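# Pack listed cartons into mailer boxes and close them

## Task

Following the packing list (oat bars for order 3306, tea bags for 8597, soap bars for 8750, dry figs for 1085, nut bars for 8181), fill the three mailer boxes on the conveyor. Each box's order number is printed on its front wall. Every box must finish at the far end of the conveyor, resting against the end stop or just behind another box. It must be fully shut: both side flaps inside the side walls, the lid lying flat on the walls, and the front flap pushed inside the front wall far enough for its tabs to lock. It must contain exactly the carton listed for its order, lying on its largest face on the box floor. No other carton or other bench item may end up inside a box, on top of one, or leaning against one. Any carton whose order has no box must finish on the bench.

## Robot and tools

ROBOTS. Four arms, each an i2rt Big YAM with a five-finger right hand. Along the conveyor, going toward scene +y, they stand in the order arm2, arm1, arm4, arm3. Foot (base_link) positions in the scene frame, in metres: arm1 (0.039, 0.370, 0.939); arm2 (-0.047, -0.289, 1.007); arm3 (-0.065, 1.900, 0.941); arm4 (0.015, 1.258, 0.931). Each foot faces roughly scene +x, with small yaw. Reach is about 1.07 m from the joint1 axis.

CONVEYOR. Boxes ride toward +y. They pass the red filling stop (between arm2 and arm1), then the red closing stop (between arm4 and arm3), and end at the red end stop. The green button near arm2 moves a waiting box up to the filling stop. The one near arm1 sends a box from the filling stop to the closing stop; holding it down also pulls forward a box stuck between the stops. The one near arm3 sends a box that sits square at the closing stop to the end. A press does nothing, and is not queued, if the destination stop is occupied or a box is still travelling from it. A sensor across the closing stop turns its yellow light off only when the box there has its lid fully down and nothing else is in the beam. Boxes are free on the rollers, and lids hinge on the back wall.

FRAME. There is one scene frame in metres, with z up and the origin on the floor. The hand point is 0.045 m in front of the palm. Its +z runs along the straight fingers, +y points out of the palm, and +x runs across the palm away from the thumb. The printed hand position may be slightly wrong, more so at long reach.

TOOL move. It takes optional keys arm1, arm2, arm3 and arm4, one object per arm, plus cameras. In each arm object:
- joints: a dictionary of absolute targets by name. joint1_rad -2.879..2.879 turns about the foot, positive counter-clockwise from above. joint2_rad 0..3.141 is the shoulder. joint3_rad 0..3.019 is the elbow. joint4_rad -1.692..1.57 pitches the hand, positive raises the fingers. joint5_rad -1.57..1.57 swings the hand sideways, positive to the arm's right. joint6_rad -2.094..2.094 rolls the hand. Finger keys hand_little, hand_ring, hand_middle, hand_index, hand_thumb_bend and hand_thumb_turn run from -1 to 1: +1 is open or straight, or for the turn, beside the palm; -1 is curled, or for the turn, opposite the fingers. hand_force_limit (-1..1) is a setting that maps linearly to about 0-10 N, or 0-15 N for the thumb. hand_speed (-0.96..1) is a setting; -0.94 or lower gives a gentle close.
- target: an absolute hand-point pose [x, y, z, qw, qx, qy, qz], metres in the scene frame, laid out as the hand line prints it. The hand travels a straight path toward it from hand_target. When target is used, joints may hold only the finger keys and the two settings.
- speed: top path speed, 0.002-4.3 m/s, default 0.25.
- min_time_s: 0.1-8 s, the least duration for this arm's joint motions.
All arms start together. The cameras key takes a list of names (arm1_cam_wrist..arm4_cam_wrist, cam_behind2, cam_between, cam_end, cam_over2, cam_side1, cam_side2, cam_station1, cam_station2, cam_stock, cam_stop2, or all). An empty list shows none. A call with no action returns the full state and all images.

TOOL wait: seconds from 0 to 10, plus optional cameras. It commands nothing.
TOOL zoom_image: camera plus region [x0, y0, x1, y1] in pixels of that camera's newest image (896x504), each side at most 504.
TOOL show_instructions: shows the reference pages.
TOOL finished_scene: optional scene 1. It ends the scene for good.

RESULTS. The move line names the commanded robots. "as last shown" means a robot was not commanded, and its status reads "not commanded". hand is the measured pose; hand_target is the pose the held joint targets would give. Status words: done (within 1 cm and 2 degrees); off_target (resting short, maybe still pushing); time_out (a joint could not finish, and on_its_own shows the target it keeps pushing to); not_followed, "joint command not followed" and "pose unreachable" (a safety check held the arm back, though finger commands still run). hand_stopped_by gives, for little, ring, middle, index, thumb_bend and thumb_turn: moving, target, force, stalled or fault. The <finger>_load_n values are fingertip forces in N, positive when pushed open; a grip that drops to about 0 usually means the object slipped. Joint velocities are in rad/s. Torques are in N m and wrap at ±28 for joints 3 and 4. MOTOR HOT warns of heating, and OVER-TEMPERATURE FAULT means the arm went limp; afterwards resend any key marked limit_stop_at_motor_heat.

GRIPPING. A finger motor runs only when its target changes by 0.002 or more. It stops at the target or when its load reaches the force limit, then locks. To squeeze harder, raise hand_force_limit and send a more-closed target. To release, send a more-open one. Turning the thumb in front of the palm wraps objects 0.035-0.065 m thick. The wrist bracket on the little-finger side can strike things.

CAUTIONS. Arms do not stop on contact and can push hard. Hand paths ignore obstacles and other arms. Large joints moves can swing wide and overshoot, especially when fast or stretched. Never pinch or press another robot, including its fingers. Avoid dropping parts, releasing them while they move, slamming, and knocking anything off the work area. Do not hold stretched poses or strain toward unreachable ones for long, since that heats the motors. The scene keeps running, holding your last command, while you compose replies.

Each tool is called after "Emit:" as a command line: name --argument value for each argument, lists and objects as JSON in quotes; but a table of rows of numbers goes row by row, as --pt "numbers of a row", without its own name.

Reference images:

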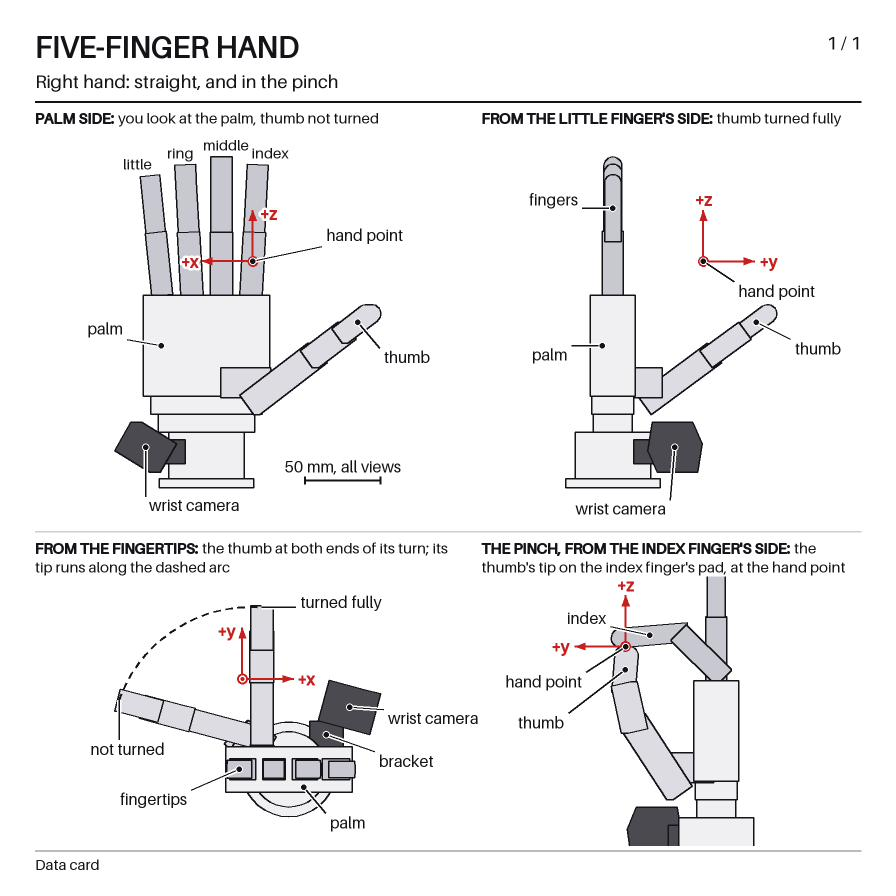

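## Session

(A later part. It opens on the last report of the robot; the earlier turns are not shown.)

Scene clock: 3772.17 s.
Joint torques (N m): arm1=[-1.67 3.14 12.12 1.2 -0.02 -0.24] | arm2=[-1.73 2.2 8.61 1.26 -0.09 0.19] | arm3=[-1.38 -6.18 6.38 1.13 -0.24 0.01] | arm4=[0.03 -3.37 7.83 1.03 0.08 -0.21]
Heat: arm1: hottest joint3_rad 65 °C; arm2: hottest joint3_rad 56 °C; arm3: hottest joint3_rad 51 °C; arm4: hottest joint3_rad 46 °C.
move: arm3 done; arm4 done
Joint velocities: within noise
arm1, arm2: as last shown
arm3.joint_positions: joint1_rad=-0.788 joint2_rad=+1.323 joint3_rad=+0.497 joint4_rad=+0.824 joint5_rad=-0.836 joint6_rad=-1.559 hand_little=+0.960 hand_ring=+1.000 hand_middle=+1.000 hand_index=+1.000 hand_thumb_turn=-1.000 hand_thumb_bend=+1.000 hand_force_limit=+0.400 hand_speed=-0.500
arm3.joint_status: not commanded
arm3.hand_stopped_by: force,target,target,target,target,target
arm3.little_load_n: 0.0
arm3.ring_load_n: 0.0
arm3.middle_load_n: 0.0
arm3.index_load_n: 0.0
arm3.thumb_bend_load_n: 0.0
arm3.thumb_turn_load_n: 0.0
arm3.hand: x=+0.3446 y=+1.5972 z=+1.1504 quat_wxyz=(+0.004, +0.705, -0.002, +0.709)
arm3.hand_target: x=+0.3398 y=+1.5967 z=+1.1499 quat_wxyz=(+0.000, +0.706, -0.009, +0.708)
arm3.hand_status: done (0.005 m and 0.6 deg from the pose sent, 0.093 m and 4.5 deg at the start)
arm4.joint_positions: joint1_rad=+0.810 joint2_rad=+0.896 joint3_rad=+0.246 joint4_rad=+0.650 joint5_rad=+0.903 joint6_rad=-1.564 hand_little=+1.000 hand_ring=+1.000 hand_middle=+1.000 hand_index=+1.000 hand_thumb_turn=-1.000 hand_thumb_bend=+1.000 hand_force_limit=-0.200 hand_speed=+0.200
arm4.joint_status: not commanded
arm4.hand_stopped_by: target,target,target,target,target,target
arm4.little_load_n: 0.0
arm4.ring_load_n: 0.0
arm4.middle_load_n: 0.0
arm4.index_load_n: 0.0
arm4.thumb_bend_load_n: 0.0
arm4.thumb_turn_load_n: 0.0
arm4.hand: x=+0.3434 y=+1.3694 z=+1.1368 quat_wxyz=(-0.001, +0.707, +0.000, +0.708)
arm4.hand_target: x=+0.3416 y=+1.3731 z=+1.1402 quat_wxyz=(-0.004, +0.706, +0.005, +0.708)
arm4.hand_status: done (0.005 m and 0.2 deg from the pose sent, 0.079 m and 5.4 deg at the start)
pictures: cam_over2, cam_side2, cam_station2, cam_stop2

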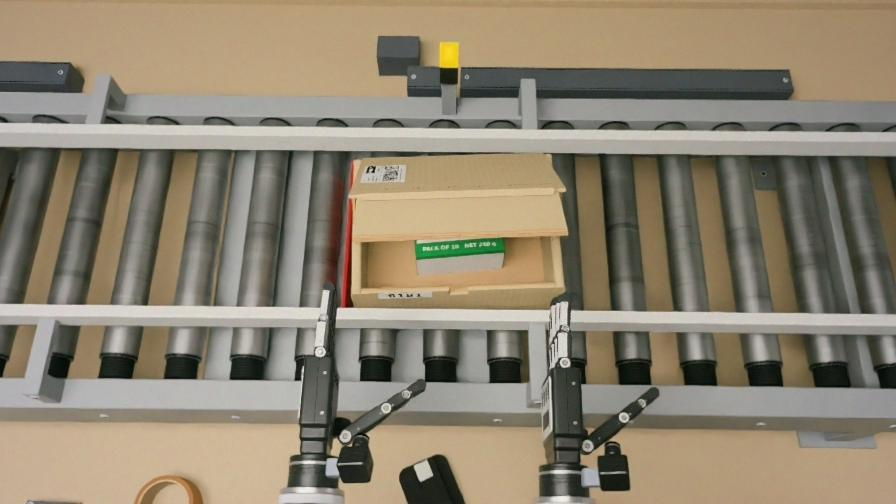

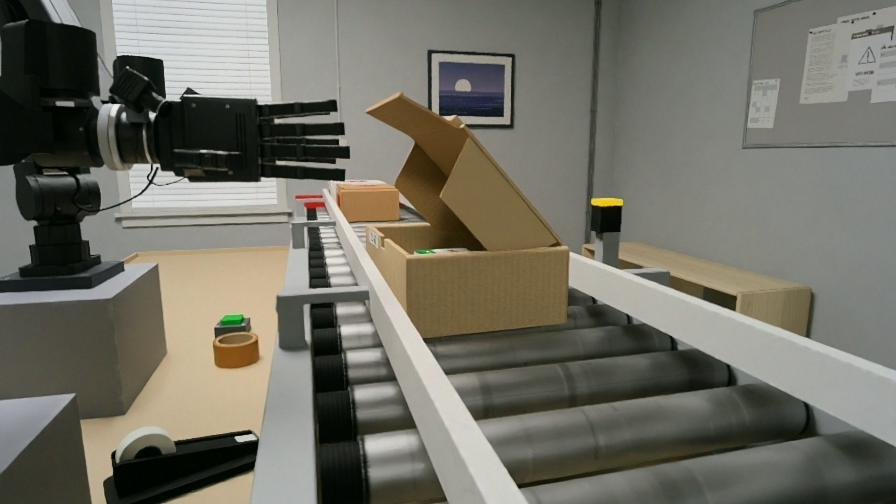

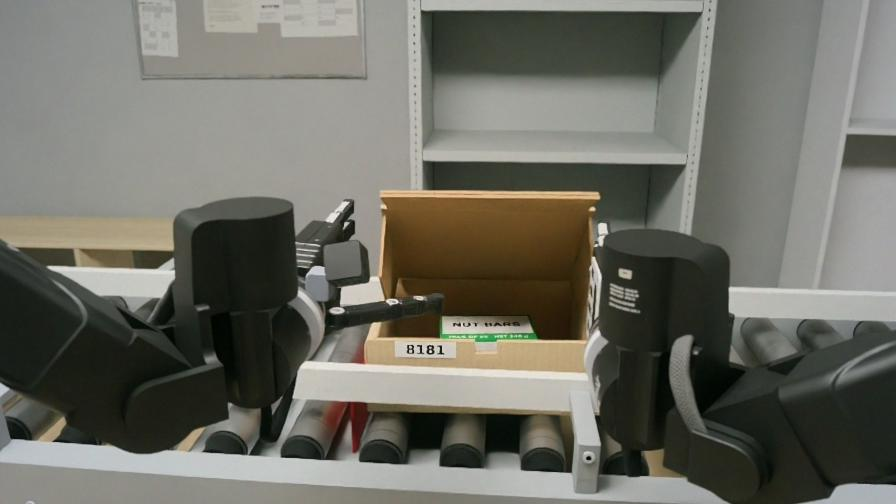

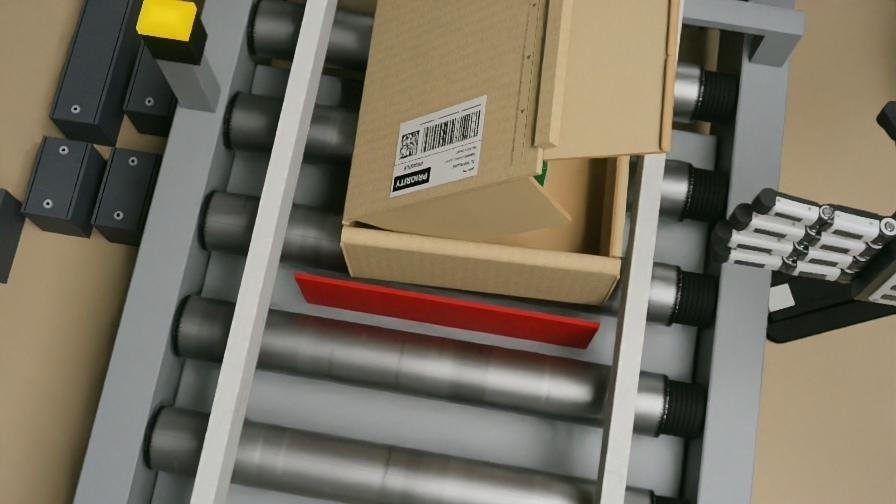

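Emit:
move --arm3 '{"target":[0.35,1.66,1.25,0.15,0.6,0.55,0.45],"speed":0.2,"joints":{"hand_thumb_turn":1,"hand_little":1.0}}' --arm4 '{"target":[0.30,1.40,1.22,0,0.7071,0,0.7071],"speed":0.2}'

Emit:
move --arm3 '{"target":[0.38,1.66,1.30,0.2309,-0.4435,0.7681,-0.3999],"speed":0.25}' --arm4 '{"target":[0.32,1.46,1.27,0.3036,-0.7329,0.5624,-0.2330],"speed":0.25}' --cameras '["cam_over2","cam_station2"]'

arm3: "target": qw, qx, qy, qz must be a unit quaternion (the sum of their squares is 1)
Scene clock: 3776.87 s.
Joint torques (N m): arm1=[-1.73 3.08 12.12 1.18 -0.02 -0.24] | arm2=[-1.67 2.14 8.59 1.26 -0.09 0.2] | arm3=[-1.49 -6.12 6.35 1.13 -0.23 0.01] | arm4=[-0.09 -3.25 7.84 0.83 0.08 -0.21]
Heat: arm1: hottest joint3_rad 65 °C; arm2: hottest joint3_rad 56 °C; arm3: hottest joint3_rad 51 °C; arm4: hottest joint3_rad 46 °C.
Joint velocities: within noise
arm1.joint_positions: joint1_rad=+0.333 joint2_rad=+0.555 joint3_rad=+1.383 joint4_rad=-1.366 joint5_rad=+0.005 joint6_rad=-0.964 hand_little=+1.000 hand_ring=+1.000 hand_middle=+1.000 hand_index=+1.000 hand_thumb_turn=+1.000 hand_thumb_bend=+1.000 hand_force_limit=+0.000 hand_speed=-0.800
arm1.joint_status: not commanded
arm1.hand_stopped_by: target,target,target,target,target,target
arm1.little_load_n: 0.0
arm1.ring_load_n: 0.0
arm1.middle_load_n: 0.0
arm1.index_load_n: 0.0
arm1.thumb_bend_load_n: 0.0
arm1.thumb_turn_load_n: 0.0
arm1.hand: x=+0.2210 y=+0.4245 z=+1.4221 quat_wxyz=(-0.246, +0.864, -0.069, +0.435)
arm1.hand_target: x=+0.2175 y=+0.4188 z=+1.4390 quat_wxyz=(-0.244, +0.857, -0.067, +0.448)
arm1.hand_status: not commanded
arm2.joint_positions: joint1_rad=+0.331 joint2_rad=+0.608 joint3_rad=+1.351 joint4_rad=-1.325 joint5_rad=-0.101 joint6_rad=-1.001 hand_little=+1.000 hand_ring=+1.000 hand_middle=+1.000 hand_index=+1.000 hand_thumb_turn=-1.000 hand_thumb_bend=+1.000 hand_force_limit=-0.300 hand_speed=-0.850
arm2.joint_status: not commanded
arm2.hand_stopped_by: target,target,target,target,target,target
arm2.little_load_n: 0.0
arm2.ring_load_n: 0.0
arm2.middle_load_n: 0.0
arm2.index_load_n: 0.0
arm2.thumb_bend_load_n: 0.0
arm2.thumb_turn_load_n: 0.0
arm2.hand: x=+0.1762 y=-0.2476 z=+1.4704 quat_wxyz=(-0.231, +0.872, -0.116, +0.416)
arm2.hand_target: x=+0.1713 y=-0.2494 z=+1.4815 quat_wxyz=(-0.235, +0.868, -0.124, +0.419)
arm2.hand_status: not commanded
arm3.joint_positions: joint1_rad=-0.788 joint2_rad=+1.323 joint3_rad=+0.497 joint4_rad=+0.824 joint5_rad=-0.836 joint6_rad=-1.559 hand_little=+0.960 hand_ring=+1.000 hand_middle=+1.000 hand_index=+1.000 hand_thumb_turn=-1.000 hand_thumb_bend=+1.000 hand_force_limit=+0.400 hand_speed=-0.500
arm3.joint_status: not commanded
arm3.hand_stopped_by: force,target,target,target,target,target
arm3.little_load_n: 0.0
arm3.ring_load_n: 0.0
arm3.middle_load_n: 0.0
arm3.index_load_n: 0.0
arm3.thumb_bend_load_n: 0.0
arm3.thumb_turn_load_n: 0.0
arm3.hand: x=+0.3446 y=+1.5972 z=+1.1504 quat_wxyz=(+0.004, +0.705, -0.002, +0.709)
arm3.hand_target: x=+0.3398 y=+1.5967 z=+1.1499 quat_wxyz=(+0.000, +0.706, -0.009, +0.708)
arm3.hand_status: done (0.005 m and 0.6 deg from the pose sent, 0.093 m and 4.5 deg at the start)
arm4.joint_positions: joint1_rad=+0.810 joint2_rad=+0.896 joint3_rad=+0.246 joint4_rad=+0.650 joint5_rad=+0.903 joint6_rad=-1.564 hand_little=+1.000 hand_ring=+1.000 hand_middle=+1.000 hand_index=+1.000 hand_thumb_turn=-1.000 hand_thumb_bend=+1.000 hand_force_limit=-0.200 hand_speed=+0.200
arm4.joint_status: not commanded
arm4.hand_stopped_by: target,target,target,target,target,target
arm4.little_load_n: 0.0
arm4.ring_load_n: 0.0
arm4.middle_load_n: 0.0
arm4.index_load_n: 0.0
arm4.thumb_bend_load_n: 0.0
arm4.thumb_turn_load_n: 0.5
arm4.hand: x=+0.3434 y=+1.3694 z=+1.1368 quat_wxyz=(-0.001, +0.707, +0.000, +0.708)
arm4.hand_target: x=+0.3416 y=+1.3731 z=+1.1402 quat_wxyz=(-0.004, +0.706, +0.005, +0.708)
arm4.hand_status: done (0.005 m and 0.2 deg from the pose sent, 0.079 m and 5.4 deg at the start)
pictures: none

not run: a call was refused earlier in this reply.

Emit:
move --arm3 '{"target":[0.33,1.68,1.30,0,0.7071,0,0.7071],"speed":0.25,"joints":{"hand_thumb_turn":1,"hand_little":0.99}}' --arm4 '{"target":[0.28,1.38,1.26,0,0.7071,0,0.7071],"speed":0.25}'

Emit:
move --arm3 '{"target":[0.36,1.68,1.32,0.2309,-0.4435,0.7681,-0.3999],"speed":0.4}' --arm4 '{"target":[0.31,1.44,1.28,0.3036,-0.7329,0.5624,-0.2330],"speed":0.4}' --cameras '["cam_over2","cam_station2"]'

Scene clock: 3784.77 s.
Joint torques (N m): arm1=[-1.73 3.14 12.12 1.18 -0.02 -0.24] | arm2=[-1.67 2.2 8.61 1.26 -0.09 0.2] | arm3=[0.26 -1.03 13.81 1.06 0.03 -0.23] | arm4=[0.03 -0.56 12.64 0.66 0.11 -0.01]
Heat: arm1: hottest joint3_rad 65 °C; arm2: hottest joint3_rad 56 °C; arm3: hottest joint3_rad 50 °C; arm4: hottest joint3_rad 46 °C.
move: arm3 off_target; arm4 off_target
Joint velocities: within noise
arm1.joint_positions: joint1_rad=+0.333 joint2_rad=+0.555 joint3_rad=+1.383 joint4_rad=-1.366 joint5_rad=+0.005 joint6_rad=-0.964 hand_little=+1.000 hand_ring=+1.000 hand_middle=+1.000 hand_index=+1.000 hand_thumb_turn=+1.000 hand_thumb_bend=+1.000 hand_force_limit=+0.000 hand_speed=-0.800
arm1.joint_status: not commanded
arm1.hand_stopped_by: target,target,target,target,target,target
arm1.little_load_n: 0.0
arm1.ring_load_n: 0.0
arm1.middle_load_n: 0.0
arm1.index_load_n: 0.0
arm1.thumb_bend_load_n: 0.0
arm1.thumb_turn_load_n: 0.0
arm1.hand: x=+0.2210 y=+0.4245 z=+1.4221 quat_wxyz=(-0.246, +0.864, -0.069, +0.435)
arm1.hand_target: x=+0.2175 y=+0.4188 z=+1.4390 quat_wxyz=(-0.244, +0.857, -0.067, +0.448)
arm1.hand_status: not commanded
arm2.joint_positions: joint1_rad=+0.331 joint2_rad=+0.608 joint3_rad=+1.351 joint4_rad=-1.325 joint5_rad=-0.101 joint6_rad=-1.001 hand_little=+1.000 hand_ring=+1.000 hand_middle=+1.000 hand_index=+1.000 hand_thumb_turn=-1.000 hand_thumb_bend=+1.000 hand_force_limit=-0.300 hand_speed=-0.850
arm2.joint_status: not commanded
arm2.hand_stopped_by: target,target,target,target,target,target
arm2.little_load_n: 0.0
arm2.ring_load_n: 0.0
arm2.middle_load_n: 0.0
arm2.index_load_n: 0.0
arm2.thumb_bend_load_n: 0.0
arm2.thumb_turn_load_n: 0.0
arm2.hand: x=+0.1762 y=-0.2476 z=+1.4704 quat_wxyz=(-0.231, +0.872, -0.116, +0.416)
arm2.hand_target: x=+0.1713 y=-0.2494 z=+1.4815 quat_wxyz=(-0.235, +0.868, -0.124, +0.419)
arm2.hand_status: not commanded
arm3.joint_positions: joint1_rad=-0.655 joint2_rad=+0.815 joint3_rad=+0.584 joint4_rad=+0.186 joint5_rad=-0.690 joint6_rad=-1.552 hand_little=+0.990 hand_ring=+1.000 hand_middle=+1.000 hand_index=+1.000 hand_thumb_turn=+1.000 hand_thumb_bend=+1.000 hand_force_limit=+0.400 hand_speed=-0.500
arm3.joint_status: all done
arm3.hand_stopped_by: target,target,target,target,target,target
arm3.little_load_n: 0.0
arm3.ring_load_n: 0.0
arm3.middle_load_n: 0.0
arm3.index_load_n: 0.5
arm3.thumb_bend_load_n: 0.0
arm3.thumb_turn_load_n: 0.0
arm3.hand: x=+0.3192 y=+1.6750 z=+1.2693 quat_wxyz=(-0.004, +0.717, -0.018, +0.697)
arm3.hand_target: x=+0.3262 y=+1.6737 z=+1.2987 quat_wxyz=(+0.006, +0.708, -0.004, +0.706)
arm3.hand_status: off_target (0.033 m and 2.7 deg from the pose sent, 0.172 m and 0.6 deg at the start)
arm4.joint_positions: joint1_rad=+1.087 joint2_rad=+0.568 joint3_rad=+0.430 joint4_rad=+0.120 joint5_rad=+1.192 joint6_rad=-1.595 hand_little=+1.000 hand_ring=+1.000 hand_middle=+1.000 hand_index=+1.000 hand_thumb_turn=-1.000 hand_thumb_bend=+1.000 hand_force_limit=-0.200 hand_speed=+0.200
arm4.joint_status: not commanded
arm4.hand_stopped_by: target,target,target,target,target,target
arm4.little_load_n: 0.0
arm4.ring_load_n: 0.0
arm4.middle_load_n: 0.0
arm4.index_load_n: 0.0
arm4.thumb_bend_load_n: 0.0
arm4.thumb_turn_load_n: 0.0
arm4.hand: x=+0.2812 y=+1.3735 z=+1.2384 quat_wxyz=(+0.019, +0.709, +0.013, +0.705)
arm4.hand_target: x=+0.2804 y=+1.3794 z=+1.2630 quat_wxyz=(-0.004, +0.703, -0.003, +0.711)
arm4.hand_status: off_target (0.023 m and 2.7 deg from the pose sent, 0.139 m and 0.2 deg at the start)
pictures: none

Scene clock: 3788.17 s.
Joint torques (N m): arm1=[-1.73 3.14 12.12 1.2 -0.02 -0.24] | arm2=[-1.73 2.14 8.62 1.25 -0.09 0.2] | arm3=[-1.38 -4.54 14.04 1.03 -0.22 0.07] | arm4=[-1.85 -3.02 12.48 0.65 -0.1 0.02]
Heat: arm1: hottest joint3_rad 65 °C; arm2: hottest joint3_rad 56 °C; arm3: hottest joint3_rad 51 °C; arm4: hottest joint3_rad 47 °C.
move: arm3 off_target; arm4 off_target
Joint velocities: within noise
arm1, arm2: as last shown
arm3.joint_positions: joint1_rad=-0.480 joint2_rad=+1.128 joint3_rad=+1.279 joint4_rad=-0.803 joint5_rad=-0.026 joint6_rad=-0.042 hand_little=+0.990 hand_ring=+1.000 hand_middle=+1.000 hand_index=+1.000 hand_thumb_turn=+1.000 hand_thumb_bend=+1.000 hand_force_limit=+0.400 hand_speed=-0.500
arm3.joint_status: not commanded
arm3.hand_stopped_by: target,target,target,target,target,target
arm3.little_load_n: 0.0
arm3.ring_load_n: 0.0
arm3.middle_load_n: 0.0
arm3.index_load_n: 0.0
arm3.thumb_bend_load_n: 0.0
arm3.thumb_turn_load_n: 0.0
arm3.hand: x=+0.3567 y=+1.6926 z=+1.2957 quat_wxyz=(-0.220, +0.465, -0.762, +0.392)
arm3.hand_target: x=+0.3616 y=+1.6869 z=+1.3208 quat_wxyz=(-0.229, +0.455, -0.761, +0.403)
arm3.hand_status: off_target (0.028 m and 3.0 deg from the pose sent, 0.065 m and 104.6 deg at the start)
arm4.joint_positions: joint1_rad=+0.469 joint2_rad=+0.873 joint3_rad=+1.133 joint4_rad=-1.115 joint5_rad=+0.191 joint6_rad=+0.187 hand_little=+1.000 hand_ring=+1.000 hand_middle=+1.000 hand_index=+1.000 hand_thumb_turn=-1.000 hand_thumb_bend=+1.000 hand_force_limit=-0.200 hand_speed=+0.200
arm4.joint_status: not commanded
arm4.hand_stopped_by: target,target,target,target,target,target
arm4.little_load_n: 0.0
arm4.ring_load_n: 0.0
arm4.middle_load_n: 0.0
arm4.index_load_n: 0.0
arm4.thumb_bend_load_n: 0.0
arm4.thumb_turn_load_n: 0.0
arm4.hand: x=+0.2988 y=+1.4433 z=+1.2517 quat_wxyz=(-0.283, +0.753, -0.551, +0.222)
arm4.hand_target: x=+0.3057 y=+1.4440 z=+1.2752 quat_wxyz=(-0.298, +0.741, -0.558, +0.227)
arm4.hand_status: off_target (0.031 m and 3.8 deg from the pose sent, 0.084 m and 95.8 deg at the start)

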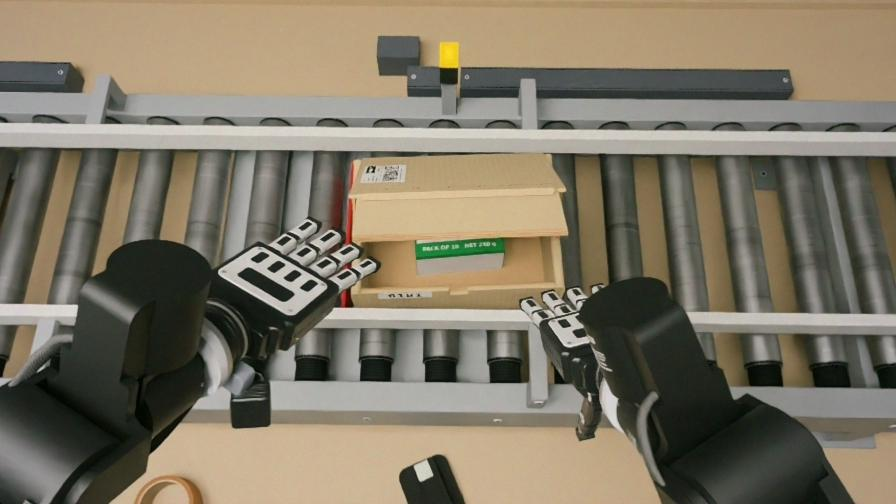

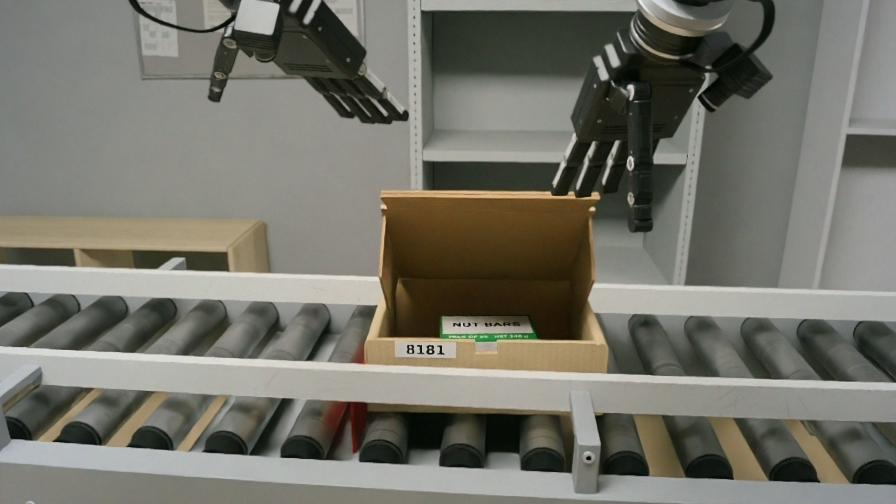

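Emit:
move --arm3 '{"target":[0.465,1.635,1.275,0.2309,-0.4435,0.7681,-0.3999],"speed":0.2}' --arm4 '{"target":[0.345,1.47,1.31,0.3036,-0.7329,0.5624,-0.2330],"speed":0.2}'

Emit:
move --arm3 '{"target":[0.474,1.615,1.20,0.2309,-0.4435,0.7681,-0.3999],"speed":0.1}' --arm4 '{"target":[0.365,1.477,1.285,0.3036,-0.7329,0.5624,-0.2330],"speed":0.15}'

Emit:
move --arm3 '{"target":[0.474,1.615,1.165,0.2309,-0.4435,0.7681,-0.3999],"speed":0.08}' --arm4 '{"target":[0.375,1.477,1.25,0.3036,-0.7329,0.5624,-0.2330],"speed":0.1}' --cameras '["cam_over2","cam_station2","cam_side2"]'

Scene clock: 3798.73 s.
Joint torques (N m): arm1=[-1.73 3.14 12.12 1.2 -0.02 -0.24] | arm2=[-1.67 2.08 8.61 1.26 -0.09 0.2] | arm3=[0.03 -8.53 14.11 2.55 0.07 0.07] | arm4=[-0.97 -4.95 12.44 0.66 0.21 0.02]
Heat: arm1: hottest joint3_rad 65 °C; arm2: hottest joint3_rad 56 °C; arm3: hottest joint3_rad 55 °C; arm4: hottest joint3_rad 49 °C.
move: arm3 off_target; arm4 off_target
Joint velocities: within noise
arm1, arm2: as last shown
arm3.joint_positions: joint1_rad=-0.480 joint2_rad=+1.407 joint3_rad=+1.394 joint4_rad=-0.691 joint5_rad=-0.021 joint6_rad=-0.002 hand_little=+0.990 hand_ring=+1.000 hand_middle=+1.000 hand_index=+1.000 hand_thumb_turn=+1.000 hand_thumb_bend=+1.000 hand_force_limit=+0.400 hand_speed=-0.500
arm3.joint_status: not commanded
arm3.hand_stopped_by: target,target,target,target,target,target
arm3.little_load_n: -0.5
arm3.ring_load_n: 0.0
arm3.middle_load_n: 0.0
arm3.index_load_n: 0.0
arm3.thumb_bend_load_n: 0.0
arm3.thumb_turn_load_n: 0.0
arm3.hand: x=+0.4440 y=+1.6419 z=+1.2400 quat_wxyz=(-0.215, +0.455, -0.782, +0.368)
arm3.hand_target: x=+0.4627 y=+1.6373 z=+1.2740 quat_wxyz=(-0.235, +0.444, -0.768, +0.398)
arm3.hand_status: off_target (0.041 m and 4.6 deg from the pose sent, 0.124 m and 3.0 deg at the start)
arm4.joint_positions: joint1_rad=+0.469 joint2_rad=+1.005 joint3_rad=+1.291 joint4_rad=-1.126 joint5_rad=+0.205 joint6_rad=+0.207 hand_little=+1.000 hand_ring=+1.000 hand_middle=+1.000 hand_index=+1.000 hand_thumb_turn=-1.000 hand_thumb_bend=+1.000 hand_force_limit=-0.200 hand_speed=+0.200
arm4.joint_status: not commanded
arm4.hand_stopped_by: target,target,target,target,target,target
arm4.little_load_n: 0.0
arm4.ring_load_n: 0.0
arm4.middle_load_n: 0.0
arm4.index_load_n: 0.0
arm4.thumb_bend_load_n: 0.5
arm4.thumb_turn_load_n: 0.0
arm4.hand: x=+0.3397 y=+1.4674 z=+1.2860 quat_wxyz=(-0.289, +0.743, -0.559, +0.228)
arm4.hand_target: x=+0.3447 y=+1.4700 z=+1.3092 quat_wxyz=(-0.304, +0.733, -0.562, +0.234)
arm4.hand_status: off_target (0.025 m and 2.2 deg from the pose sent, 0.079 m and 3.8 deg at the start)
pictures: none

Scene clock: 3800.20 s.
Joint torques (N m): arm1=[-1.67 3.14 12.12 1.21 -0.02 -0.24] | arm2=[-1.73 2.14 8.61 1.26 -0.09 0.2] | arm3=[-1.49 -9.17 9.26 2.62 -0.2 -0.1] | arm4=[-1.9 -5.54 9.31 2.18 -0.1 -0.1]
Heat: arm1: hottest joint3_rad 65 °C; arm2: hottest joint3_rad 56 °C; arm3: hottest joint3_rad 55 °C; arm4: hottest joint3_rad 49 °C.
move: arm3 done; arm4 off_target
Joint velocities: within noise
arm1, arm2: as last shown
arm3.joint_positions: joint1_rad=-0.481 joint2_rad=+1.469 joint3_rad=+1.322 joint4_rad=-0.500 joint5_rad=-0.021 joint6_rad=-0.002 hand_little=+0.990 hand_ring=+1.000 hand_middle=+1.000 hand_index=+1.000 hand_thumb_turn=+1.000 hand_thumb_bend=+1.000 hand_force_limit=+0.400 hand_speed=-0.500
arm3.joint_status: not commanded
arm3.hand_stopped_by: target,target,target,target,target,target
arm3.little_load_n: 0.0
arm3.ring_load_n: 0.0
arm3.middle_load_n: 0.0
arm3.index_load_n: 0.0
arm3.thumb_bend_load_n: 0.0
arm3.thumb_turn_load_n: 0.0
arm3.hand: x=+0.4714 y=+1.6241 z=+1.1986 quat_wxyz=(-0.227, +0.448, -0.771, +0.391)
arm3.hand_target: x=+0.4743 y=+1.6166 z=+1.2003 quat_wxyz=(-0.231, +0.444, -0.767, +0.400)
arm3.hand_status: done (0.010 m and 1.3 deg from the pose sent, 0.057 m and 4.6 deg at the start)
arm4.joint_positions: joint1_rad=+0.468 joint2_rad=+1.040 joint3_rad=+1.291 joint4_rad=-1.081 joint5_rad=+0.202 joint6_rad=+0.207 hand_little=+1.000 hand_ring=+1.000 hand_middle=+1.000 hand_index=+1.000 hand_thumb_turn=-1.000 hand_thumb_bend=+1.000 hand_force_limit=-0.200 hand_speed=+0.200
arm4.joint_status: not commanded
arm4.hand_stopped_by: target,target,target,target,target,target
arm4.little_load_n: 0.0
arm4.ring_load_n: 0.0
arm4.middle_load_n: 0.0
arm4.index_load_n: 0.0
arm4.thumb_bend_load_n: 0.0
arm4.thumb_turn_load_n: 0.0
arm4.hand: x=+0.3552 y=+1.4772 z=+1.2793 quat_wxyz=(-0.293, +0.741, -0.559, +0.228)
arm4.hand_target: x=+0.3648 y=+1.4776 z=+1.2843 quat_wxyz=(-0.303, +0.733, -0.562, +0.233)
arm4.hand_status: off_target (0.011 m and 1.7 deg from the pose sent, 0.027 m and 2.2 deg at the start)
pictures: none

Scene clock: 3801.37 s.
Joint torques (N m): arm1=[-1.73 3.14 12.11 1.18 -0.02 -0.24] | arm2=[-1.67 2.14 8.61 1.26 -0.09 0.2] | arm3=[-1.61 -8 7.71 2.32 -0.13 -0.09] | arm4=[-1.9 -5.95 9.35 2.19 -0.11 -0.2]
Heat: arm1: hottest joint3_rad 65 °C; arm2: hottest joint3_rad 56 °C; arm3: hottest joint3_rad 55 °C; arm4: hottest joint3_rad 49 °C.
move: arm3 off_target; arm4 off_target
Joint velocities: within noise
arm1, arm2: as last shown
arm3.joint_positions: joint1_rad=-0.481 joint2_rad=+1.463 joint3_rad=+1.265 joint4_rad=-0.400 joint5_rad=-0.026 joint6_rad=-0.002 hand_little=+0.990 hand_ring=+1.000 hand_middle=+1.000 hand_index=+1.000 hand_thumb_turn=+1.000 hand_thumb_bend=+1.000 hand_force_limit=+0.400 hand_speed=-0.500
arm3.joint_status: not commanded
arm3.hand_stopped_by: target,target,target,target,target,target
arm3.little_load_n: 0.0
arm3.ring_load_n: 0.0
arm3.middle_load_n: 0.0
arm3.index_load_n: 0.0
arm3.thumb_bend_load_n: 0.0
arm3.thumb_turn_load_n: 0.0
arm3.hand: x=+0.4756 y=+1.6226 z=+1.1888 quat_wxyz=(-0.240, +0.444, -0.761, +0.409)
arm3.hand_target: x=+0.4731 y=+1.6161 z=+1.1655 quat_wxyz=(-0.232, +0.444, -0.768, +0.400)
arm3.hand_status: off_target (0.025 m and 1.7 deg from the pose sent, 0.035 m and 1.3 deg at the start)
arm4.joint_positions: joint1_rad=+0.451 joint2_rad=+1.042 joint3_rad=+1.200 joint4_rad=-0.985 joint5_rad=+0.190 joint6_rad=+0.207 hand_little=+1.000 hand_ring=+1.000 hand_middle=+1.000 hand_index=+1.000 hand_thumb_turn=-1.000 hand_thumb_bend=+1.000 hand_force_limit=-0.200 hand_speed=+0.200
arm4.joint_status: not commanded
arm4.hand_stopped_by: target,target,target,target,target,target
arm4.little_load_n: 0.0
arm4.ring_load_n: 0.0
arm4.middle_load_n: 0.0
arm4.index_load_n: 0.0
arm4.thumb_bend_load_n: 0.0
arm4.thumb_turn_load_n: 0.0
arm4.hand: x=+0.3651 y=+1.4779 z=+1.2458 quat_wxyz=(-0.296, +0.738, -0.563, +0.227)
arm4.hand_target: x=+0.3743 y=+1.4772 z=+1.2505 quat_wxyz=(-0.305, +0.732, -0.563, +0.233)
arm4.hand_status: off_target (0.011 m and 1.3 deg from the pose sent, 0.035 m and 1.7 deg at the start)
pictures: cam_over2, cam_side2, cam_station2

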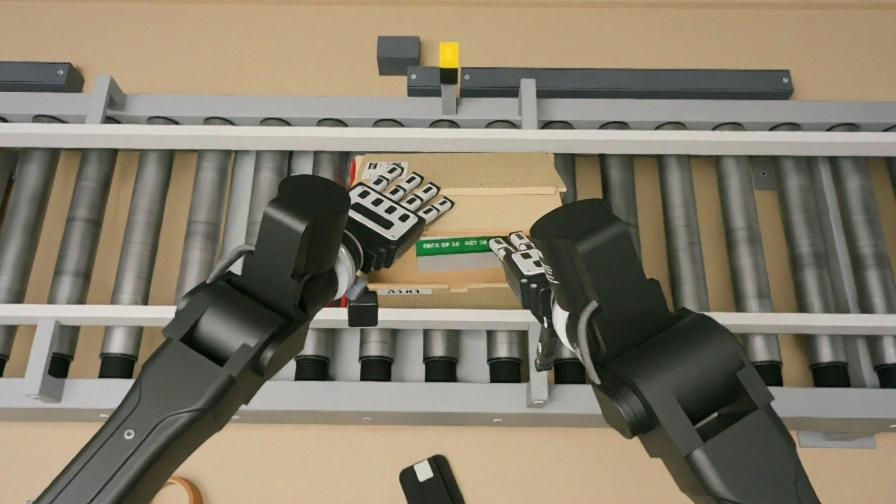

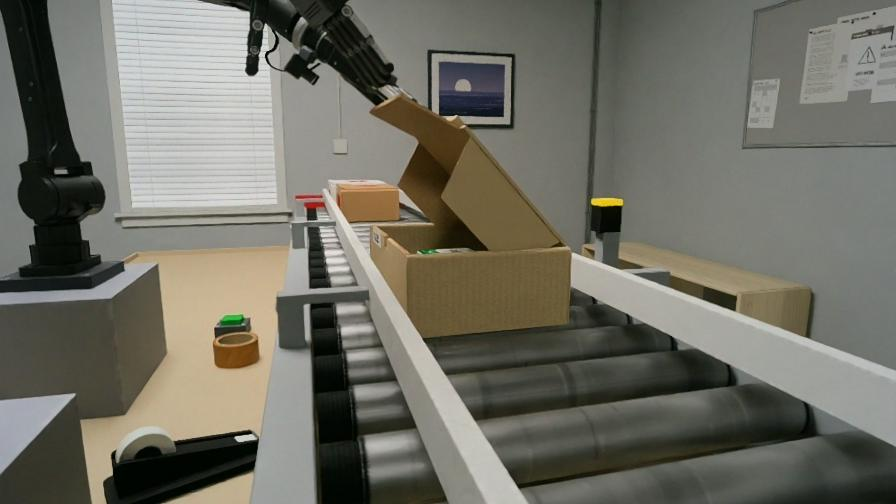

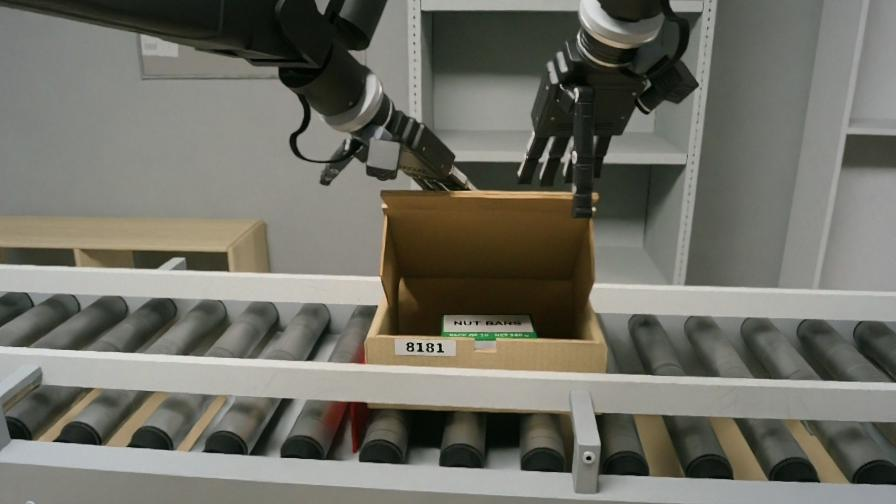

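Emit:
move --arm4 '{"target": [0.367, 1.477, 1.215, 0.3036, -0.7329, 0.5624, -0.2330], "speed": 0.08}' --cameras '["cam_side2", "cam_over2"]'

Scene clock: 3823.87 s.
Joint torques (N m): arm1=[-1.73 3.14 12.14 1.18 -0.02 -0.24] | arm2=[-1.73 2.2 8.61 1.28 -0.09 0.2] | arm3=[-1.55 -8 7.71 2.3 -0.13 -0.09] | arm4=[-0.97 -7.41 9.4 2.14 0.21 -0.11]
Heat: arm1: hottest joint3_rad 65 °C; arm2: hottest joint3_rad 56 °C; arm3: hottest joint3_rad 51 °C; arm4: hottest joint3_rad 48 °C.
move: arm4 off_target
Joint velocities: within noise
arm1, arm2, arm3: as last shown
arm1.thumb_bend_load_n: 0.5
arm3.thumb_turn_load_n: -0.5
arm3.hand_target: x=+0.4731 y=+1.6161 z=+1.1655 quat_wxyz=(-0.231, +0.444, -0.768, +0.400)
arm4.joint_positions: joint1_rad=+0.451 joint2_rad=+1.033 joint3_rad=+1.090 joint4_rad=-0.907 joint5_rad=+0.193 joint6_rad=+0.207 hand_little=+1.000 hand_ring=+1.000 hand_middle=+1.000 hand_index=+1.000 hand_thumb_turn=-1.000 hand_thumb_bend=+1.000 hand_force_limit=-0.200 hand_speed=+0.200
arm4.joint_status: not commanded
arm4.hand_stopped_by: target,target,target,target,target,target
arm4.little_load_n: 0.0
arm4.ring_load_n: 0.0
arm4.middle_load_n: 0.0
arm4.index_load_n: 0.0
arm4.thumb_bend_load_n: 0.0
arm4.thumb_turn_load_n: 0.0
arm4.hand: x=+0.3615 y=+1.4748 z=+1.2028 quat_wxyz=(-0.285, +0.741, -0.565, +0.224)
arm4.hand_target: x=+0.3664 y=+1.4764 z=+1.2152 quat_wxyz=(-0.303, +0.733, -0.563, +0.233)
arm4.hand_status: off_target (0.014 m and 2.6 deg from the pose sent, 0.031 m and 1.3 deg at the start)
pictures: cam_over2, cam_side2

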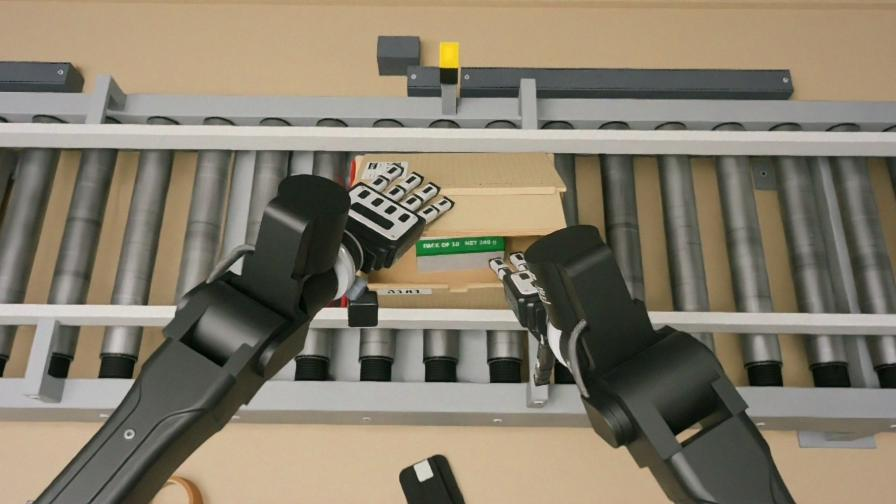

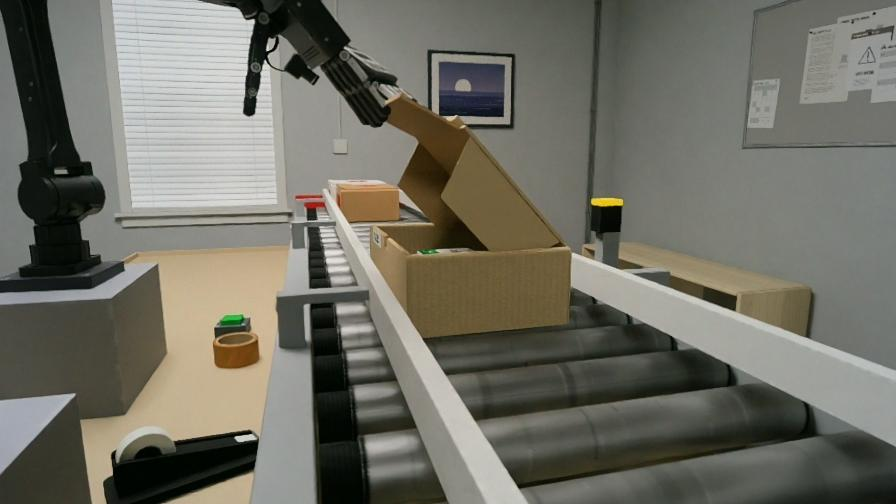

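Emit:
move --arm4 '{"target": [0.362, 1.477, 1.18, 0.3036, -0.7329, 0.5624, -0.2330], "speed": 0.08}'

Emit:
move --arm4 '{"target": [0.36, 1.477, 1.15, 0.3036, -0.7329, 0.5624, -0.2330], "speed": 0.08}' --cameras '["cam_side2", "cam_over2", "cam_station2"]'

Scene clock: 3831.20 s.
Joint torques (N m): arm1=[-1.73 3.14 12.12 1.18 -0.03 -0.24] | arm2=[-1.73 2.08 8.61 1.28 -0.09 0.2] | arm3=[-1.61 -8 7.71 2.32 -0.12 -0.1] | arm4=[-0.44 -7.3 9.35 2.15 0.21 -0.05]
Heat: arm1: hottest joint3_rad 65 °C; arm2: hottest joint3_rad 56 °C; arm3: hottest joint3_rad 50 °C; arm4: hottest joint3_rad 49 °C.
move: arm4 off_target
Joint velocities: within noise
arm1, arm2, arm3: as last shown
arm1.thumb_bend_load_n: 0.0
arm3.index_load_n: -0.5
arm4.joint_positions: joint1_rad=+0.451 joint2_rad=+1.019 joint3_rad=+0.989 joint4_rad=-0.821 joint5_rad=+0.198 joint6_rad=+0.207 hand_little=+1.000 hand_ring=+1.000 hand_middle=+1.000 hand_index=+1.000 hand_thumb_turn=-1.000 hand_thumb_bend=+1.000 hand_force_limit=-0.200 hand_speed=+0.200
arm4.joint_status: not commanded
arm4.hand_stopped_by: target,target,target,target,target,target
arm4.little_load_n: -0.5
arm4.ring_load_n: 0.0
arm4.middle_load_n: 0.0
arm4.index_load_n: 0.0
arm4.thumb_bend_load_n: 0.0
arm4.thumb_turn_load_n: 0.0
arm4.hand: x=+0.3579 y=+1.4713 z=+1.1673 quat_wxyz=(-0.284, +0.741, -0.566, +0.226)
arm4.hand_target: x=+0.3615 y=+1.4767 z=+1.1797 quat_wxyz=(-0.303, +0.733, -0.562, +0.233)
arm4.hand_status: off_target (0.015 m and 2.6 deg from the pose sent, 0.023 m and 2.6 deg at the start)
pictures: none

Scene clock: 3832.33 s.
Joint torques (N m): arm1=[-1.73 3.08 12.12 1.2 -0.02 -0.24] | arm2=[-1.67 2.2 8.59 1.26 -0.09 0.2] | arm3=[-1.61 -8 7.71 2.32 -0.12 -0.1] | arm4=[-0.26 -7 9.29 2.18 0.21 -0.02]
Heat: arm1: hottest joint3_rad 65 °C; arm2: hottest joint3_rad 56 °C; arm3: hottest joint3_rad 50 °C; arm4: hottest joint3_rad 49 °C.
move: arm4 off_target
Joint velocities: within noise
arm1, arm2, arm3: as last shown
arm2.thumb_turn_load_n: 0.5
arm3.index_load_n: 0.0
arm3.thumb_turn_load_n: 0.0
arm4.joint_positions: joint1_rad=+0.451 joint2_rad=+1.017 joint3_rad=+0.910 joint4_rad=-0.742 joint5_rad=+0.199 joint6_rad=+0.207 hand_little=+1.000 hand_ring=+1.000 hand_middle=+1.000 hand_index=+1.000 hand_thumb_turn=-1.000 hand_thumb_bend=+1.000 hand_force_limit=-0.200 hand_speed=+0.200
arm4.joint_status: not commanded
arm4.hand_stopped_by: target,target,target,target,target,target
arm4.little_load_n: 0.0
arm4.ring_load_n: 0.0
arm4.middle_load_n: 0.0
arm4.index_load_n: 0.0
arm4.thumb_bend_load_n: 0.0
arm4.thumb_turn_load_n: 0.0
arm4.hand: x=+0.3562 y=+1.4698 z=+1.1381 quat_wxyz=(-0.284, +0.740, -0.566, +0.227)
arm4.hand_target: x=+0.3598 y=+1.4765 z=+1.1498 quat_wxyz=(-0.304, +0.733, -0.563, +0.233)
arm4.hand_status: off_target (0.014 m and 2.5 deg from the pose sent, 0.018 m and 2.6 deg at the start)
pictures: cam_over2, cam_side2, cam_station2

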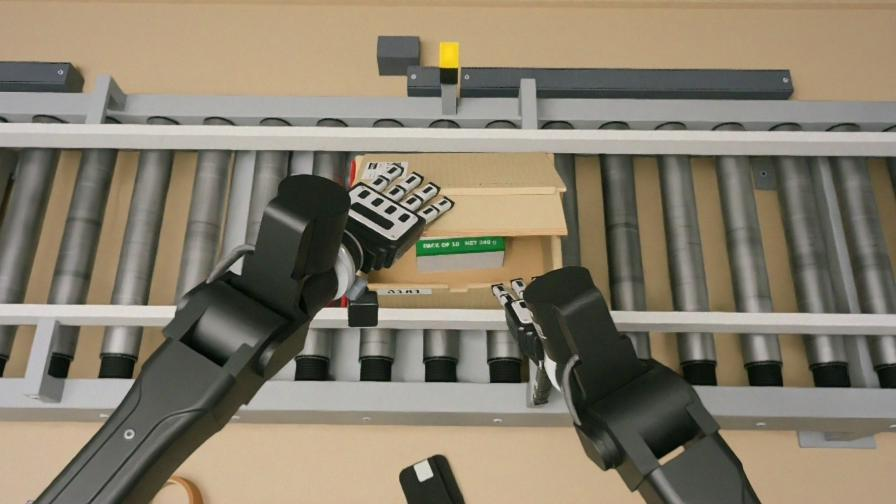

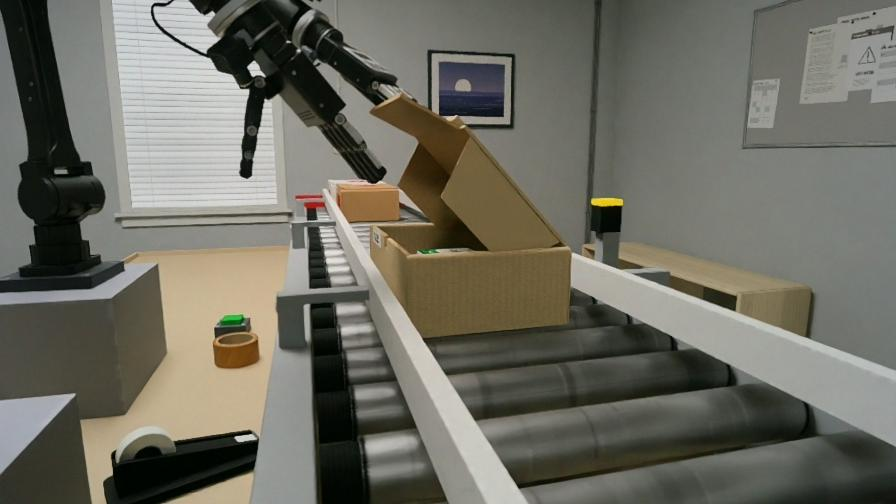

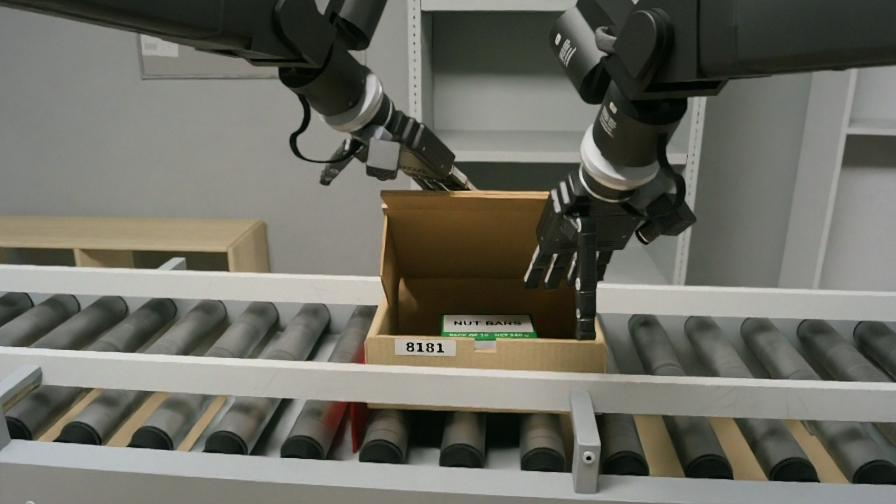

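Emit:
zoom_image --camera "cam_side2" --region '[320, 60, 620, 360]'

Emit:
zoom_image --camera "cam_over2" --region '[330, 130, 630, 330]'

Scaled by 1.680 from the camera's image (finer frame: 1280x720).

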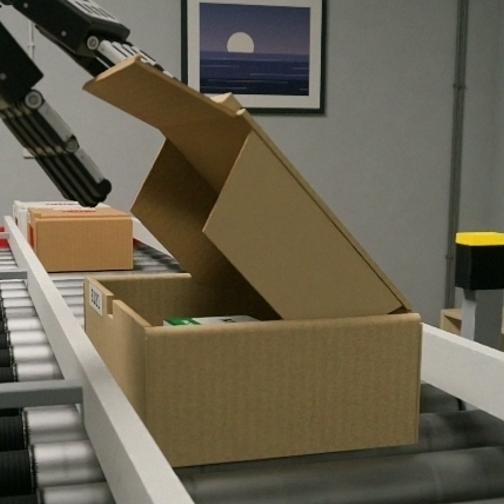

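Scaled by 1.680 from the camera's image (finer frame: 1280x720).

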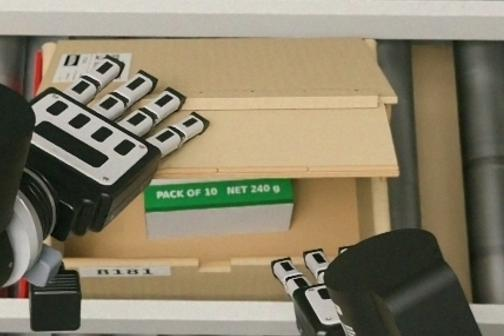

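Emit:
move --arm4 '{"target": [0.33, 1.477, 1.2, 0.3036, -0.7329, 0.5624, -0.2330], "speed": 0.2}'

Emit:
move --arm4 '{"target": [0.36, 1.477, 1.31, 0.3036, -0.7329, 0.5624, -0.2330], "speed": 0.2}'

Emit:
move --arm4 '{"target": [0.40, 1.477, 1.295, 0.3036, -0.7329, 0.5624, -0.2330], "speed": 0.1}' --cameras '["cam_side2", "cam_over2"]'

Scene clock: 3853.17 s.
Joint torques (N m): arm1=[-1.73 3.08 12.12 1.18 -0.03 -0.25] | arm2=[-1.73 2.14 8.62 1.26 -0.09 0.2] | arm3=[-1.61 -7.94 7.72 2.3 -0.12 -0.09] | arm4=[-0.03 -5.36 12.51 0.65 0.23 0.04]
Heat: arm1: hottest joint3_rad 65 °C; arm2: hottest joint3_rad 56 °C; arm3: hottest joint3_rad 48 °C; arm4: hottest joint3_rad 50 °C.
move: arm4 off_target
Joint velocities: within noise
arm1.joint_positions: joint1_rad=+0.333 joint2_rad=+0.555 joint3_rad=+1.383 joint4_rad=-1.366 joint5_rad=+0.005 joint6_rad=-0.964 hand_little=+1.000 hand_ring=+1.000 hand_middle=+1.000 hand_index=+1.000 hand_thumb_turn=+1.000 hand_thumb_bend=+1.000 hand_force_limit=+0.000 hand_speed=-0.800
arm1.joint_status: not commanded
arm1.hand_stopped_by: target,target,target,target,target,target
arm1.little_load_n: 0.0
arm1.ring_load_n: 0.0
arm1.middle_load_n: 0.0
arm1.index_load_n: 0.0
arm1.thumb_bend_load_n: 0.0
arm1.thumb_turn_load_n: 0.0
arm1.hand: x=+0.2210 y=+0.4245 z=+1.4221 quat_wxyz=(-0.246, +0.864, -0.069, +0.435)
arm1.hand_target: x=+0.2175 y=+0.4188 z=+1.4390 quat_wxyz=(-0.244, +0.857, -0.067, +0.448)
arm1.hand_status: not commanded
arm2.joint_positions: joint1_rad=+0.331 joint2_rad=+0.608 joint3_rad=+1.351 joint4_rad=-1.325 joint5_rad=-0.101 joint6_rad=-1.001 hand_little=+1.000 hand_ring=+1.000 hand_middle=+1.000 hand_index=+1.000 hand_thumb_turn=-1.000 hand_thumb_bend=+1.000 hand_force_limit=-0.300 hand_speed=-0.850
arm2.joint_status: not commanded
arm2.hand_stopped_by: target,target,target,target,target,target
arm2.little_load_n: 0.0
arm2.ring_load_n: 0.0
arm2.middle_load_n: 0.0
arm2.index_load_n: 0.0
arm2.thumb_bend_load_n: 0.0
arm2.thumb_turn_load_n: 0.0
arm2.hand: x=+0.1762 y=-0.2476 z=+1.4704 quat_wxyz=(-0.231, +0.872, -0.116, +0.416)
arm2.hand_target: x=+0.1713 y=-0.2494 z=+1.4815 quat_wxyz=(-0.235, +0.868, -0.124, +0.419)
arm2.hand_status: not commanded
arm3: as last shown
arm4.joint_positions: joint1_rad=+0.489 joint2_rad=+0.939 joint3_rad=+0.955 joint4_rad=-0.876 joint5_rad=+0.239 joint6_rad=+0.241 hand_little=+1.000 hand_ring=+1.000 hand_middle=+1.000 hand_index=+1.000 hand_thumb_turn=-1.000 hand_thumb_bend=+1.000 hand_force_limit=-0.200 hand_speed=+0.200
arm4.joint_status: not commanded
arm4.hand_stopped_by: target,target,target,target,target,target
arm4.little_load_n: 0.0
arm4.ring_load_n: 0.0
arm4.middle_load_n: 0.0
arm4.index_load_n: 0.0
arm4.thumb_bend_load_n: 0.0
arm4.thumb_turn_load_n: 0.0
arm4.hand: x=+0.3291 y=+1.4629 z=+1.1719 quat_wxyz=(-0.280, +0.738, -0.569, +0.232)
arm4.hand_target: x=+0.3331 y=+1.4717 z=+1.1994 quat_wxyz=(-0.301, +0.730, -0.567, +0.236)
arm4.hand_status: off_target (0.031 m and 2.9 deg from the pose sent, 0.068 m and 2.5 deg at the start)
pictures: none

Scene clock: 3854.60 s.
Joint torques (N m): arm1=[-1.73 3.14 12.14 1.2 -0.03 -0.24] | arm2=[-1.73 2.14 8.61 1.26 -0.08 0.2] | arm3=[-1.61 -8 7.72 2.32 -0.12 -0.1] | arm4=[-1.9 -5.66 12.55 0.65 -0.1 -0.25]
Heat: arm1: hottest joint3_rad 65 °C; arm2: hottest joint3_rad 56 °C; arm3: hottest joint3_rad 48 °C; arm4: hottest joint3_rad 50 °C.
move: arm4 off_target
Joint velocities: within noise
arm1, arm2, arm3: as last shown
arm3.thumb_turn_load_n: -0.5
arm4.joint_positions: joint1_rad=+0.489 joint2_rad=+1.051 joint3_rad=+1.317 joint4_rad=-1.108 joint5_rad=+0.207 joint6_rad=+0.238 hand_little=+1.000 hand_ring=+1.000 hand_middle=+1.000 hand_index=+1.000 hand_thumb_turn=-1.000 hand_thumb_bend=+1.000 hand_force_limit=-0.200 hand_speed=+0.200
arm4.joint_status: not commanded
arm4.hand_stopped_by: target,target,target,target,target,target
arm4.little_load_n: 0.0
arm4.ring_load_n: 0.0
arm4.middle_load_n: 0.0
arm4.index_load_n: 0.0
arm4.thumb_bend_load_n: 0.0
arm4.thumb_turn_load_n: 0.0
arm4.hand: x=+0.3510 y=+1.4856 z=+1.2854 quat_wxyz=(-0.293, +0.740, -0.563, +0.221)
arm4.hand_target: x=+0.3580 y=+1.4838 z=+1.3093 quat_wxyz=(-0.307, +0.734, -0.561, +0.229)
arm4.hand_status: off_target (0.028 m and 2.0 deg from the pose sent, 0.142 m and 2.9 deg at the start)
pictures: none

Scene clock: 3855.90 s.
Joint torques (N m): arm1=[-1.73 3.14 12.12 1.18 -0.02 -0.24] | arm2=[-1.73 2.14 8.59 1.28 -0.09 0.2] | arm3=[-1.55 -7.94 7.72 2.32 -0.12 -0.1] | arm4=[-1.9 -7.24 12.51 2.14 -0.12 -0.27]
Heat: arm1: hottest joint3_rad 65 °C; arm2: hottest joint3_rad 56 °C; arm3: hottest joint3_rad 48 °C; arm4: hottest joint3_rad 50 °C.
move: arm4 off_target
Joint velocities: within noise
arm1, arm2, arm3: as last shown
arm3.thumb_turn_load_n: 0.0
arm4.joint_positions: joint1_rad=+0.412 joint2_rad=+1.122 joint3_rad=+1.325 joint4_rad=-1.075 joint5_rad=+0.165 joint6_rad=+0.184 hand_little=+1.000 hand_ring=+1.000 hand_middle=+1.000 hand_index=+1.000 hand_thumb_turn=-1.000 hand_thumb_bend=+1.000 hand_force_limit=-0.200 hand_speed=+0.200
arm4.joint_status: not commanded
arm4.hand_stopped_by: target,target,target,target,target,target
arm4.little_load_n: 0.0
arm4.ring_load_n: 0.0
arm4.middle_load_n: 0.0
arm4.index_load_n: -0.5
arm4.thumb_bend_load_n: 0.0
arm4.thumb_turn_load_n: 0.0
arm4.hand: x=+0.3838 y=+1.4745 z=+1.2651 quat_wxyz=(-0.274, +0.744, -0.569, +0.217)
arm4.hand_target: x=+0.3986 y=+1.4765 z=+1.2952 quat_wxyz=(-0.305, +0.732, -0.563, +0.233)
arm4.hand_status: off_target (0.034 m and 4.1 deg from the pose sent, 0.051 m and 2.0 deg at the start)
pictures: cam_over2, cam_side2

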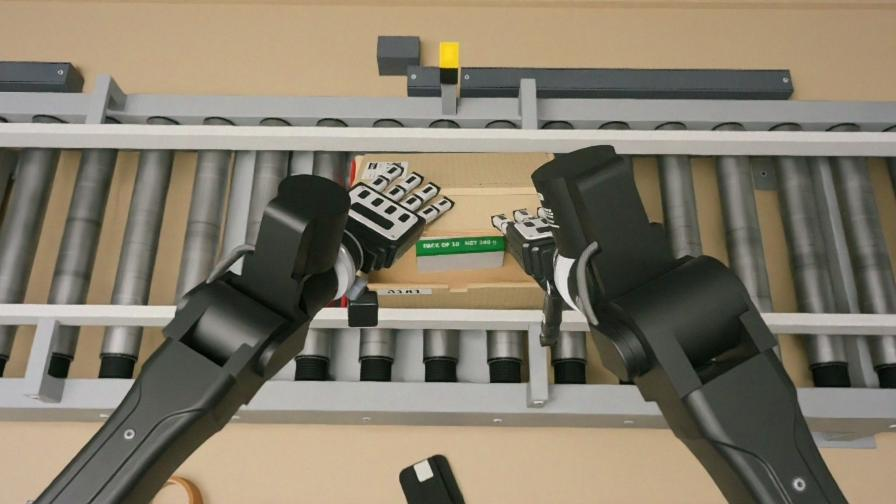

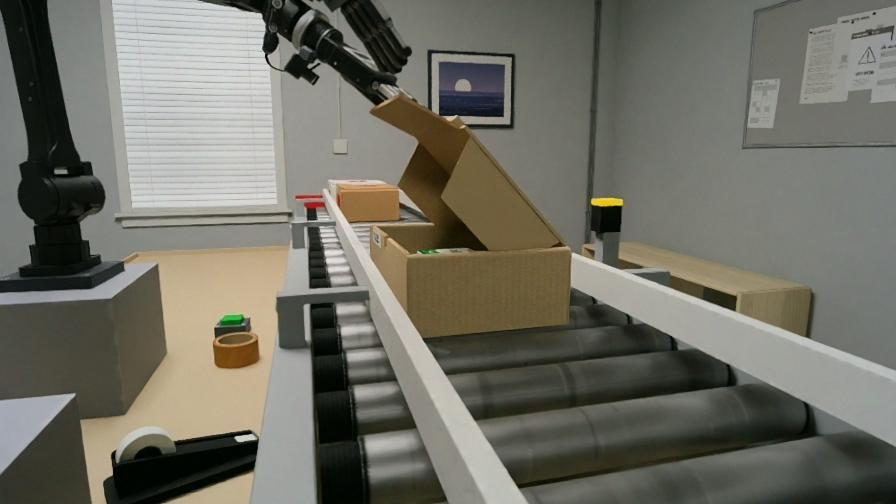

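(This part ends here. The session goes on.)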